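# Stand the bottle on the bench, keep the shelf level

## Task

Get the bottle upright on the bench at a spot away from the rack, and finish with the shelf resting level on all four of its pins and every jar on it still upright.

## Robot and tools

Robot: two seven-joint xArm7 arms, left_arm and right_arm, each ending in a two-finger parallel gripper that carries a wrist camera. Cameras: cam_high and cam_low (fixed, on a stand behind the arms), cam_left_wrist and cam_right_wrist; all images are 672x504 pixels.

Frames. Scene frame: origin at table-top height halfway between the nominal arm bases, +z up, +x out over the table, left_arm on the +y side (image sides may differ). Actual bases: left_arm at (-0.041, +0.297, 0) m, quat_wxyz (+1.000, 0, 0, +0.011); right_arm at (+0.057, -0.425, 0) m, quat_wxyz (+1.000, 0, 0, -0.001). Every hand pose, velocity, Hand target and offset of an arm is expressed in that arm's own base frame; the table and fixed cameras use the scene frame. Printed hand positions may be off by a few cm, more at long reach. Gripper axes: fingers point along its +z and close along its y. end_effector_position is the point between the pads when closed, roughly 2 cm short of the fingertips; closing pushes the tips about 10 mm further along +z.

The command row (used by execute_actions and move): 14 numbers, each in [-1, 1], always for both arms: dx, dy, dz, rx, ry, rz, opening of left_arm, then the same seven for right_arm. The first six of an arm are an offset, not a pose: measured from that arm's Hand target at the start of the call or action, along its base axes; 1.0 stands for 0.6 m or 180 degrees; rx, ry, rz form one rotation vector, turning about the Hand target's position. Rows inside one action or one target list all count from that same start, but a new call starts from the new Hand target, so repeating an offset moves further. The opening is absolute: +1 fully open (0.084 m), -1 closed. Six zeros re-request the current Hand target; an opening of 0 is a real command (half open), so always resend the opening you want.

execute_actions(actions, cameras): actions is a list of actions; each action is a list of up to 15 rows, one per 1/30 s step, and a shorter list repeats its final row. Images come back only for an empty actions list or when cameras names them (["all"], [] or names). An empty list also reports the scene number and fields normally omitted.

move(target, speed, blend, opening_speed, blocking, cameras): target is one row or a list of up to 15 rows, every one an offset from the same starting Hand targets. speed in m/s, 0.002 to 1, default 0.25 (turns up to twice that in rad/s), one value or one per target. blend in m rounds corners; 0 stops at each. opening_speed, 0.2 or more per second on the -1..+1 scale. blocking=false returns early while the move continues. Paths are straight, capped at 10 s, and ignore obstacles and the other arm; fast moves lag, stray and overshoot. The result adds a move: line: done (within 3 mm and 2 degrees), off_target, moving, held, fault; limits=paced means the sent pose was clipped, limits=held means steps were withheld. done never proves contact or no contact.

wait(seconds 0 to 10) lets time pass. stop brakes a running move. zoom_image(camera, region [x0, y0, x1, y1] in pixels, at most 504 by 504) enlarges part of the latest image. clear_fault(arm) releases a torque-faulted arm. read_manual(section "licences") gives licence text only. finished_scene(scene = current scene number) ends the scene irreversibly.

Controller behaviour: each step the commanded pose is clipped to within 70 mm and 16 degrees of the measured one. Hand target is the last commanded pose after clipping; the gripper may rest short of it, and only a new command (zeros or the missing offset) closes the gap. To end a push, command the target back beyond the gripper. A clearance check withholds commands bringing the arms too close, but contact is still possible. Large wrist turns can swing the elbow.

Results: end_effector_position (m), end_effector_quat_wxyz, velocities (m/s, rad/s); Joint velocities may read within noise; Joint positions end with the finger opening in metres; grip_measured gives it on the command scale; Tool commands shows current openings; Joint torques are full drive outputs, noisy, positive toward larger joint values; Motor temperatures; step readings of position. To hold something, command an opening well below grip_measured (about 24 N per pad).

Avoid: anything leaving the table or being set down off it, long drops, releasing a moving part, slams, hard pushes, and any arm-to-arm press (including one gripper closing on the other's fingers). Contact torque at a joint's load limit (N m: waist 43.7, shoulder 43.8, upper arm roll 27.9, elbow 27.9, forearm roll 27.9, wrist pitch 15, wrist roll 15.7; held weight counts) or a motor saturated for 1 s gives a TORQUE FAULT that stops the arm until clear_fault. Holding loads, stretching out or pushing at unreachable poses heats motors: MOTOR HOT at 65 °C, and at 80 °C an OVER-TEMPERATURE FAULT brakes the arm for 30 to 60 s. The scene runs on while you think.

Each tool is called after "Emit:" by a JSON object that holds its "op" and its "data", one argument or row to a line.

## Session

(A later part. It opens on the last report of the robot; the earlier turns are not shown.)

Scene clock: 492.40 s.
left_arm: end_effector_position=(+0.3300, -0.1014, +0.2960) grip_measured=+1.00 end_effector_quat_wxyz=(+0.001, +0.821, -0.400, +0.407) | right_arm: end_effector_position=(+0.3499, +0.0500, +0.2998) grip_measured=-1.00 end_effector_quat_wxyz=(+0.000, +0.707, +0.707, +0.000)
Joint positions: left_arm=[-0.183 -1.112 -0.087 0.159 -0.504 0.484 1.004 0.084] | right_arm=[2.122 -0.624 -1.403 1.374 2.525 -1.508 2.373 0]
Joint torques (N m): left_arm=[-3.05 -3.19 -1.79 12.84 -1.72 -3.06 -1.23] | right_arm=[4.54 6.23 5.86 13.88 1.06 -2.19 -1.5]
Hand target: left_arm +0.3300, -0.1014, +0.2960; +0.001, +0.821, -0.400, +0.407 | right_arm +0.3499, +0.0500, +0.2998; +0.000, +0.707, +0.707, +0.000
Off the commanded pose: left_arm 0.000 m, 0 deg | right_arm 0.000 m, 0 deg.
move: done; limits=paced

Emit:
{"op": "move", "data": {
  "target": [0,-0.434,-0.22,-0.189,-0.196,0.189,1,0,0,0,0,0,0,-1],
  "speed": 0.3,
  "cameras": ["cam_high","cam_left_wrist"]
}}

Scene clock: 499.17 s.
left_arm: end_effector_position=(+0.3300, -0.3618, +0.1640) grip_measured=+1.00 end_effector_quat_wxyz=(+0.001, +0.706, +0.001, +0.709) | right_arm: end_effector_position=(+0.3499, +0.0500, +0.2998) grip_measured=-1.00 end_effector_quat_wxyz=(+0.000, +0.707, +0.707, +0.000)
Joint positions: left_arm=[-1.153 0.887 -0.211 1.013 -1.265 -1.691 0.176 0.084] | right_arm=[2.123 -0.624 -1.403 1.374 2.525 -1.508 2.373 0]
Joint torques (N m): left_arm=[-3.13 -18.17 0.71 8.77 -1.59 -2.58 -1.41] | right_arm=[4.61 6.63 5.77 13.93 0.99 -2.23 -1.52]
Hand target: left_arm +0.3300, -0.3618, +0.1640; +0.001, +0.706, +0.001, +0.709 | right_arm +0.3499, +0.0500, +0.2998; +0.000, +0.707, +0.707, +0.000
Off the commanded pose: left_arm 0.000 m, 0 deg | right_arm 0.000 m, 0 deg.
joint sent to its limit (left arm) — joint 6 (wrist pitch), lower limit. The joint targets still meet the commanded pose.
move: done; limits=paced
Images, in order (width x height): cam_high 672x504, cam_left_wrist 672x504.

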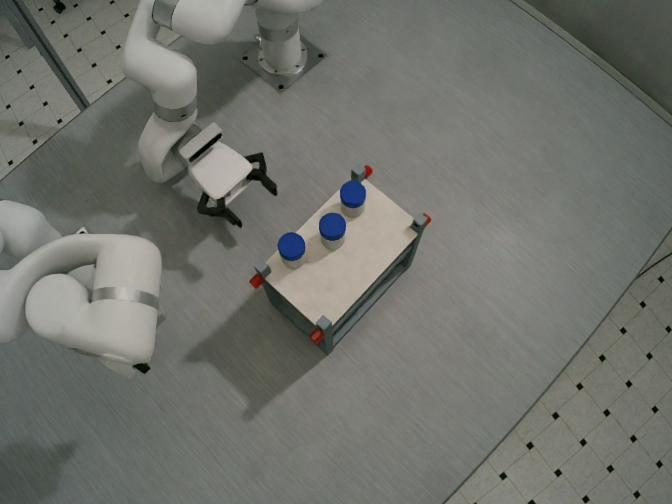

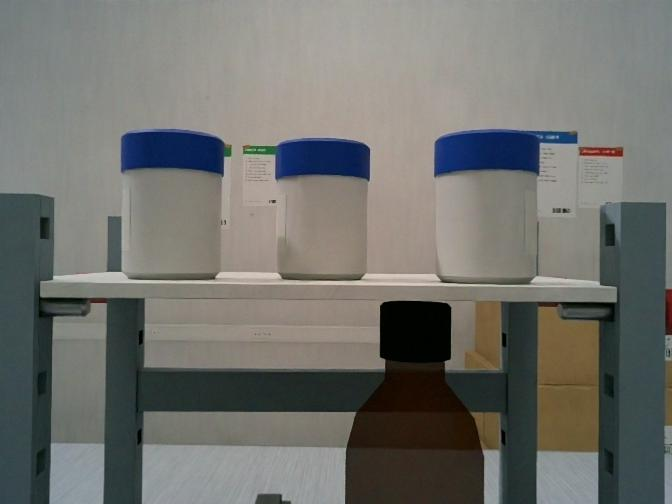

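Emit:
{"op": "move", "data": {
  "target": [
    [0,-0.0065,-0.095,0,0,0,1,0,0,0,0,0,0,-1],
    [0.15,-0.0065,-0.095,0,0,0,1,0,0,0,0,0,0,-1]
  ],
  "speed": 0.15,
  "blend": [0.02,0],
  "cameras": ["cam_left_wrist"]
}}

Scene clock: 506.23 s.
left_arm: end_effector_position=(+0.3399, -0.3727, +0.1392) grip_measured=+1.00 end_effector_quat_wxyz=(+0.020, +0.699, +0.019, +0.715) | right_arm: end_effector_position=(+0.3499, +0.0500, +0.2998) grip_measured=-1.00 end_effector_quat_wxyz=(+0.000, +0.707, +0.707, +0.000)
Joint positions: left_arm=[-1.177 0.988 -0.164 1.112 -1.245 -1.684 0.111 0.084] | right_arm=[2.123 -0.624 -1.403 1.374 2.525 -1.508 2.373 0]
Joint torques (N m): left_arm=[1.09 -26.12 1.24 4.74 0.08 -1.96 -0.28] | right_arm=[4.41 6.67 5.77 13.87 0.74 -2.2 -1.41]
Motor temperatures (°C): left_arm=[35 40 35 45 31 39 35] | right_arm=[36 37 36 44 37 37 35]
Hand target: left_arm +0.3399, -0.3727, +0.1392; +0.020, +0.699, +0.019, +0.715 (not the last commanded pose) | right_arm +0.3499, +0.0500, +0.2998; +0.000, +0.707, +0.707, +0.000
Tool commands: left_gripper/opening=+1.0 right_gripper/opening=-1.0
Off the commanded pose: left_arm 0.087 m, 3 deg | right_arm 0.000 m, 0 deg.
TORQUE FAULT: the external load on joint 2 (shoulder) of the left arm reached its load limit, and that arm stopped. The contact can be on any part of that arm beyond that joint, not only on its tool. A torque fault puts only its own arm into a fault stop. That arm's remaining commands of this call were not run. The hold on joint 2 (shoulder) of that arm was moved back by the arm itself, up to 3 degrees, as the stop began. That arm is still stopped at the end of this call. While its stop runs, that arm, its gripper or tool too, takes no new command.
CLEAR FAULT: the left arm stays stopped (state 4) until you call clear_fault(arm="left_arm").
End effector pose when the fault began: left_arm: position (+0.3371, -0.3657, +0.1152), quat_wxyz (+0.003, +0.706, +0.002, +0.708)
Joint positions when the fault began: left_arm=[-1.177 1.039 -0.164 1.111 -1.246 -1.685 0.111 0.084]
move: fault (left_arm); path passed 1 of 2 targets
Images, in order (width x height): cam_left_wrist 672x504.

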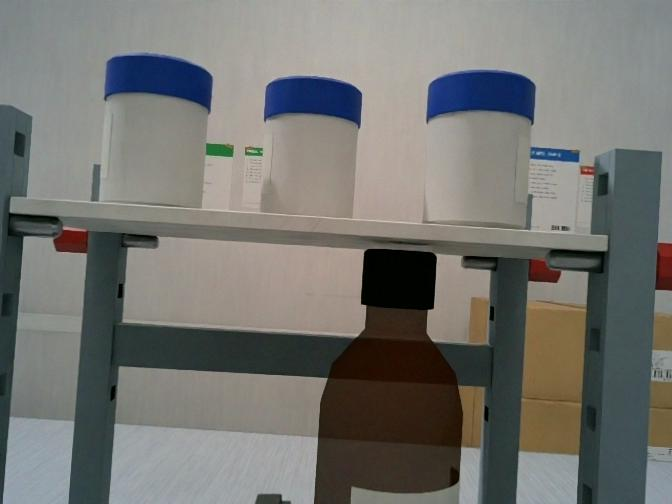

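Emit:
{"op": "clear_fault", "data": {
  "arm": "left_arm"
}}

Emit:
{"op": "move", "data": {
  "target": [
    [-0.0165,0.0117,0.0897,0.0175,0.0072,0.0004,0.4,0,0,0,0,0,0,-1],
    [0.1,0.0117,0.0897,0.0175,0.0072,0.0004,0.4,0,0,0,0,0,0,-1]
  ],
  "speed": 0.12,
  "cameras": ["cam_left_wrist","cam_low"]
}}

Scene clock: 513.90 s.
left_arm: end_effector_position=(+0.3400, -0.3727, +0.1392) grip_measured=+1.00 end_effector_quat_wxyz=(+0.020, +0.699, +0.019, +0.715) | right_arm: end_effector_position=(+0.3499, +0.0500, +0.2998) grip_measured=-1.00 end_effector_quat_wxyz=(+0.000, +0.707, +0.707, +0.000)
Joint positions: left_arm=[-1.177 0.988 -0.164 1.112 -1.245 -1.684 0.111 0.084] | right_arm=[2.123 -0.624 -1.403 1.374 2.525 -1.508 2.373 0]
Joint torques (N m): left_arm=[0.89 -26.48 1.14 4.99 0.38 -1.99 -0.35] | right_arm=[4.44 7.21 5.91 13.63 0.64 -2.16 -1.52]
Hand target: left_arm +0.3400, -0.3727, +0.1392; +0.020, +0.699, +0.019, +0.715 (not the last commanded pose) | right_arm +0.3499, +0.0500, +0.2998; +0.000, +0.707, +0.707, +0.000
Tool commands: left_gripper/opening=+1.0 right_gripper/opening=-1.0
Off the commanded pose: left_arm 0.087 m, 3 deg | right_arm 0.000 m, 0 deg.
TORQUE FAULT, CONTINUED: the left arm's stop, for the torque fault of joint 2 (shoulder) that an earlier result reported, is over. The call counts as one of the actions that you can send in this scene. The hold on joint 2 (shoulder) of that arm was moved back by the arm itself, up to 3 degrees, as the stop began. That arm's target is now where it stood when the stop ended, not its last command. That arm's gripper keeps its grip as last carried out, and that arm accepts commands again: back off and push less far.
CLEAR FAULT: your call cleared the left arm's torque fault. If a joint's load stays at its limit, that arm stops again at once.

Scene clock: 515.87 s.
left_arm: end_effector_position=(+0.3999, -0.3657, +0.1931) grip_measured=+0.39 end_effector_quat_wxyz=(+0.001, +0.707, +0.000, +0.707) | right_arm: end_effector_position=(+0.3499, +0.0500, +0.2998) grip_measured=-1.00 end_effector_quat_wxyz=(+0.000, +0.707, +0.707, +0.000)
Joint positions: left_arm=[-1.099 0.818 -0.11 1.078 -1.167 -1.541 0.274 0.061] | right_arm=[2.123 -0.624 -1.403 1.374 2.525 -1.508 2.373 0]
Joint torques (N m): left_arm=[3.32 -18.57 2.58 10.64 2.14 -0.39 0.69] | right_arm=[4.43 7.18 5.79 13.69 0.73 -2.24 -1.45]
Hand target: left_arm +0.4000, -0.3657, +0.1930; +0.001, +0.707, +0.000, +0.707 | right_arm +0.3499, +0.0500, +0.2998; +0.000, +0.707, +0.707, +0.000
Off the commanded pose: left_arm 0.000 m, 0 deg | right_arm 0.000 m, 0 deg.
move: done
Images, in order (width x height): cam_low 672x504, cam_left_wrist 672x504.

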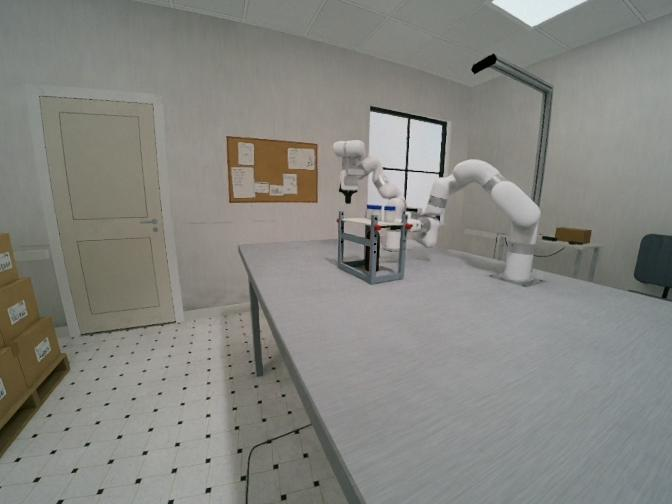

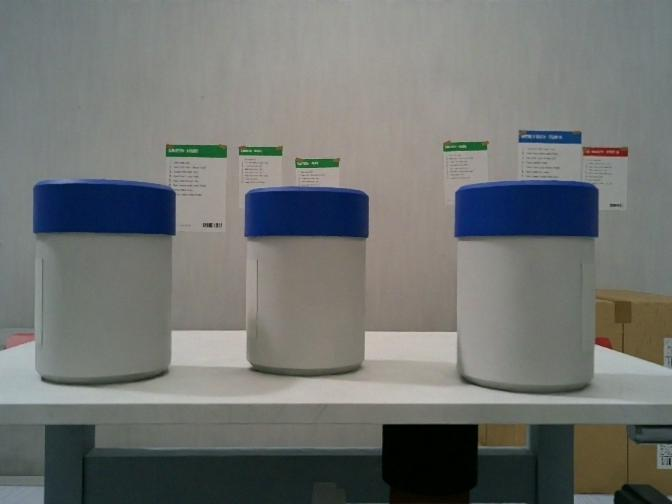

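Emit:
{"op": "move", "data": {
  "target": [
    [0.1133,0.002,-0.0008,0,0,0,0.4,0,0,0,0,0,0,-1],
    [0.1133,0.002,-0.0008,0,0,0,-0.7,0,0,0,0,0,0,-1],
    [0.1133,0.002,0.0005,0,0,0,-0.7,0,0,0,0,0,0,-1],
    [0.06,0.002,0.0005,0,0,0,-0.7,0,0,0,0,0,0,-1]
  ],
  "speed": [0.06,0.06,0.03,0.04],
  "opening_speed": 1.5,
  "cameras": ["cam_left_wrist","cam_low","cam_high"]
}}

Emit:
{"op": "zoom_image", "data": {
  "camera": "cam_low",
  "region": [320, 190, 440, 290]
}}

Scene clock: 527.10 s.
left_arm: end_effector_position=(+0.4360, -0.3645, +0.1934) grip_measured=-0.30 end_effector_quat_wxyz=(+0.001, +0.707, +0.000, +0.707) | right_arm: end_effector_position=(+0.3499, +0.0500, +0.2998) grip_measured=-1.00 end_effector_quat_wxyz=(+0.000, +0.707, +0.707, +0.000)
Joint positions: left_arm=[-1.059 0.837 -0.072 1.136 -1.11 -1.483 0.292 0.031] | right_arm=[2.123 -0.624 -1.403 1.374 2.525 -1.508 2.373 0]
Joint torques (N m): left_arm=[-3.17 -28.94 -2.22 5.95 -0.66 -3.77 -1.04] | right_arm=[4.33 7.87 6.16 13.5 0.54 -2.17 -1.47]
Hand target: left_arm +0.4360, -0.3645, +0.1933; +0.001, +0.707, +0.000, +0.707 | right_arm +0.3499, +0.0500, +0.2998; +0.000, +0.707, +0.707, +0.000
Off the commanded pose: left_arm 0.000 m, 0 deg | right_arm 0.000 m, 0 deg.
move: done
Images, in order (width x height): cam_high 672x504, cam_low 672x504, cam_left_wrist 672x504.

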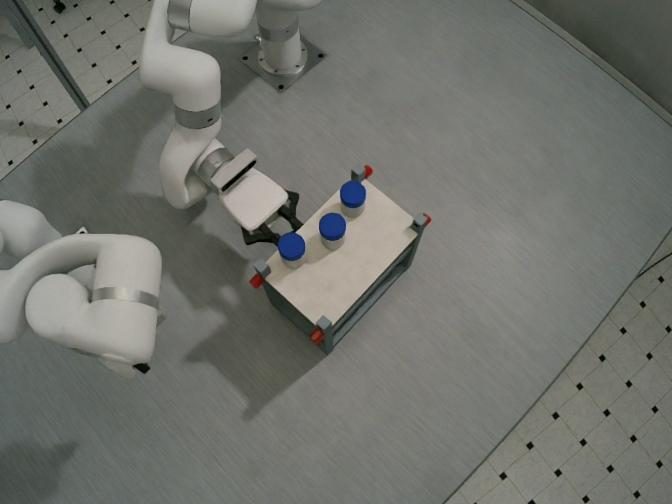

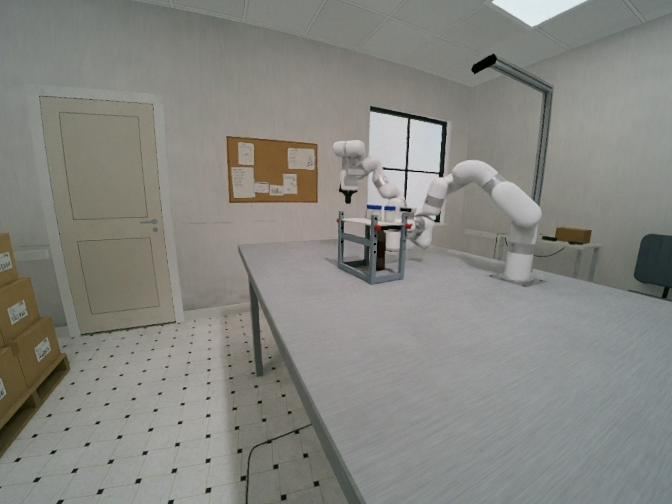

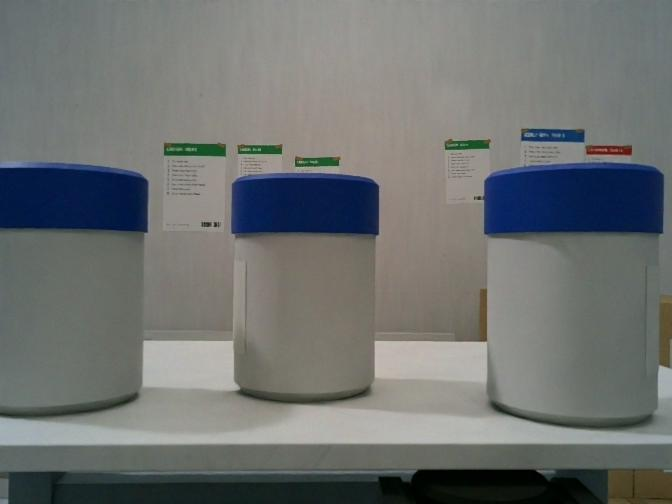

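Scaled by 4.200 from the camera's 672x504 image, which has a finer 960x720 frame.

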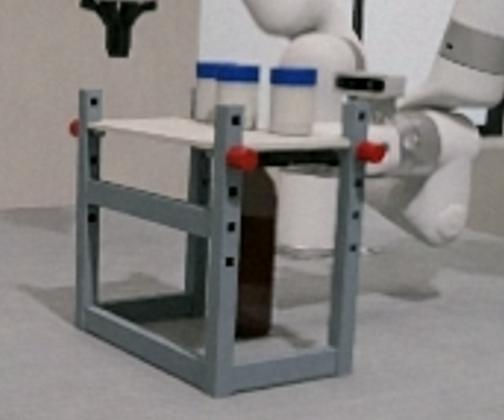

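Emit:
{"op": "move", "data": {
  "target": [-0.2,0,0,0,0,0,-0.7,0,0,0,0,0,0,-1],
  "speed": 0.08,
  "cameras": ["cam_left_wrist","cam_low"]
}}

Emit:
{"op": "zoom_image", "data": {
  "camera": "cam_low",
  "region": [320, 190, 440, 290]
}}

Scene clock: 532.63 s.
left_arm: end_effector_position=(+0.3160, -0.3645, +0.1934) grip_measured=-0.30 end_effector_quat_wxyz=(+0.001, +0.707, +0.000, +0.707) | right_arm: end_effector_position=(+0.3499, +0.0500, +0.2998) grip_measured=-1.00 end_effector_quat_wxyz=(+0.000, +0.707, +0.707, +0.000)
Joint positions: left_arm=[-1.197 0.791 -0.21 0.975 -1.319 -1.669 0.225 0.031] | right_arm=[2.123 -0.624 -1.403 1.374 2.525 -1.508 2.373 0]
Joint torques (N m): left_arm=[-3.23 -26.61 -4.53 3.36 -1.32 -3.68 -1.38] | right_arm=[4 8.07 6.04 13.52 0.5 -2.16 -1.5]
Hand target: left_arm +0.3160, -0.3645, +0.1933; +0.001, +0.707, +0.000, +0.707 | right_arm +0.3499, +0.0500, +0.2998; +0.000, +0.707, +0.707, +0.000
Off the commanded pose: left_arm 0.000 m, 0 deg | right_arm 0.000 m, 0 deg.
move: done
Images, in order (width x height): cam_low 672x504, cam_left_wrist 672x504.

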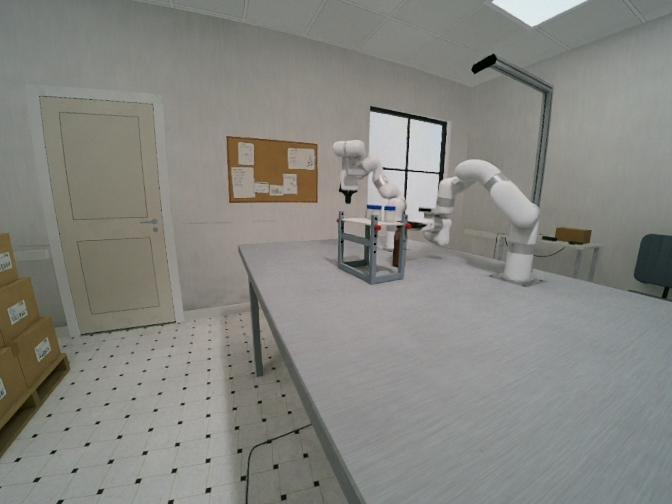

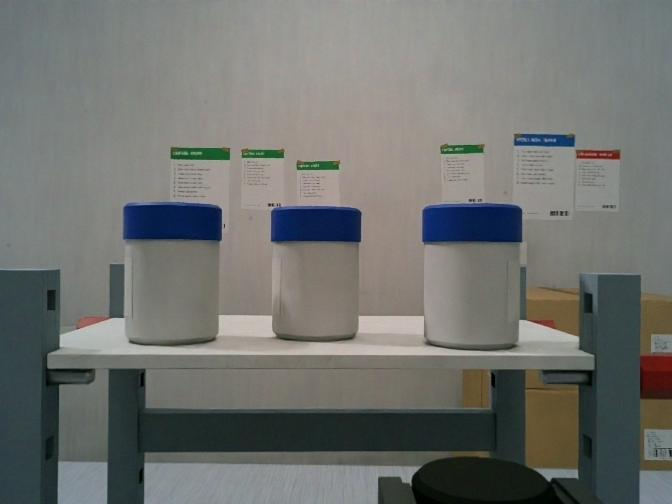

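Scaled by 4.200 from the camera's 672x504 image, which has a finer 960x720 frame.

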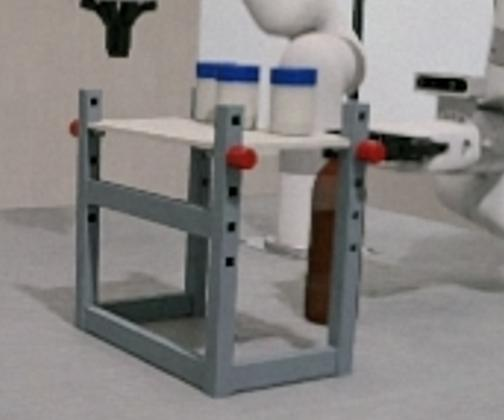

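Emit:
{"op": "move", "data": {
  "target": [
    [0.0,0,-0.0015,0,0,0,-0.7,0,0,0,0,0,0,-1],
    [0,0,-0.0015,0,0,0,0.3,0,0,0,0,0,0,-1],
    [0,0,0.1,0,0,0,0.3,0,0,0,0,0,0,-1],
    [-0.1,0,0.13,0,0,0,0.3,0,0,0,0,0,0,-1]
  ],
  "speed": [0.03,0.05,0.08,0.15],
  "opening_speed": 0.6,
  "blend": [0,0,0.01,0],
  "cameras": ["cam_high","cam_low","cam_left_wrist"]
}}

Emit:
{"op": "zoom_image", "data": {
  "camera": "cam_low",
  "region": [320, 190, 440, 290]
}}

Scene clock: 540.70 s.
left_arm: end_effector_position=(+0.2560, -0.3645, +0.2713) grip_measured=+0.29 end_effector_quat_wxyz=(+0.001, +0.707, +0.000, +0.707) | right_arm: end_effector_position=(+0.3499, +0.0500, +0.2998) grip_measured=-1.00 end_effector_quat_wxyz=(+0.000, +0.707, +0.707, +0.000)
Joint positions: left_arm=[-1.301 0.558 -0.274 0.911 -1.483 -1.691 0.378 0.056] | right_arm=[2.123 -0.624 -1.403 1.374 2.525 -1.508 2.373 0]
Joint torques (N m): left_arm=[-3.07 -23.25 1.02 4.36 -1.26 -2.6 0.7] | right_arm=[4.05 8.71 6.13 13.44 0.25 -2.13 -1.38]
Hand target: left_arm +0.2560, -0.3645, +0.2713; +0.001, +0.707, +0.000, +0.707 | right_arm +0.3499, +0.0500, +0.2998; +0.000, +0.707, +0.707, +0.000
Off the commanded pose: left_arm 0.000 m, 0 deg | right_arm 0.000 m, 0 deg.
joint sent to its limit (left arm) — joint 6 (wrist pitch), lower limit. The joint targets still meet the commanded pose.
move: done
Images, in order (width x height): cam_high 672x504, cam_low 672x504, cam_left_wrist 672x504.

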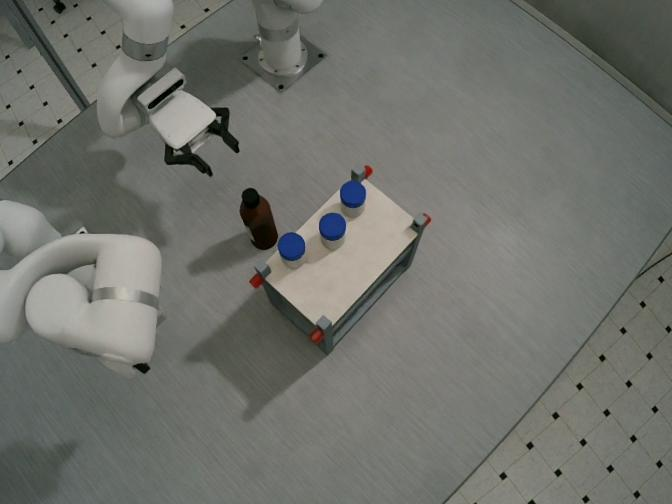

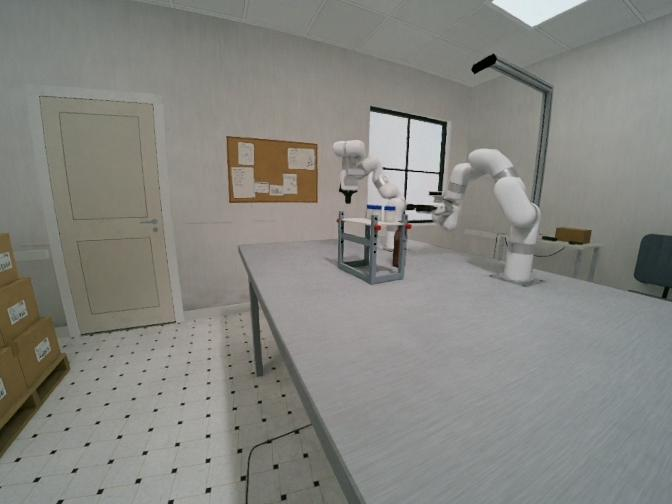

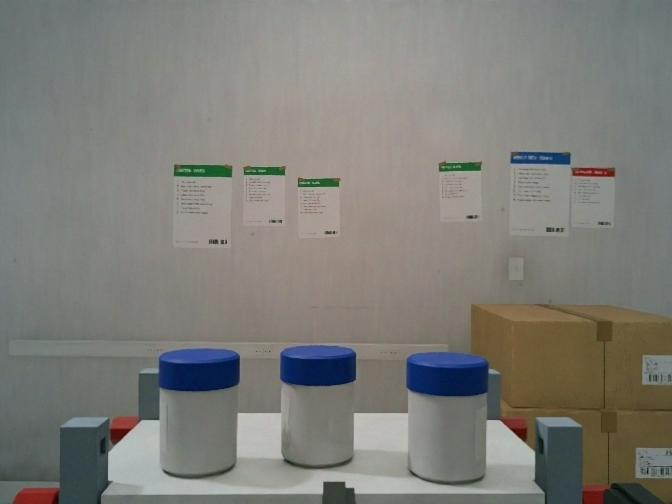

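Scaled by 4.200 from the camera's 672x504 image, which has a finer 960x720 frame.

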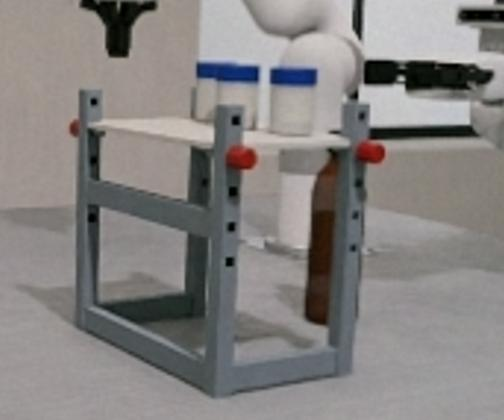

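Emit:
{"op": "finished_scene", "data": {
  "scene": 2
}}

The scene is finished: the task was done.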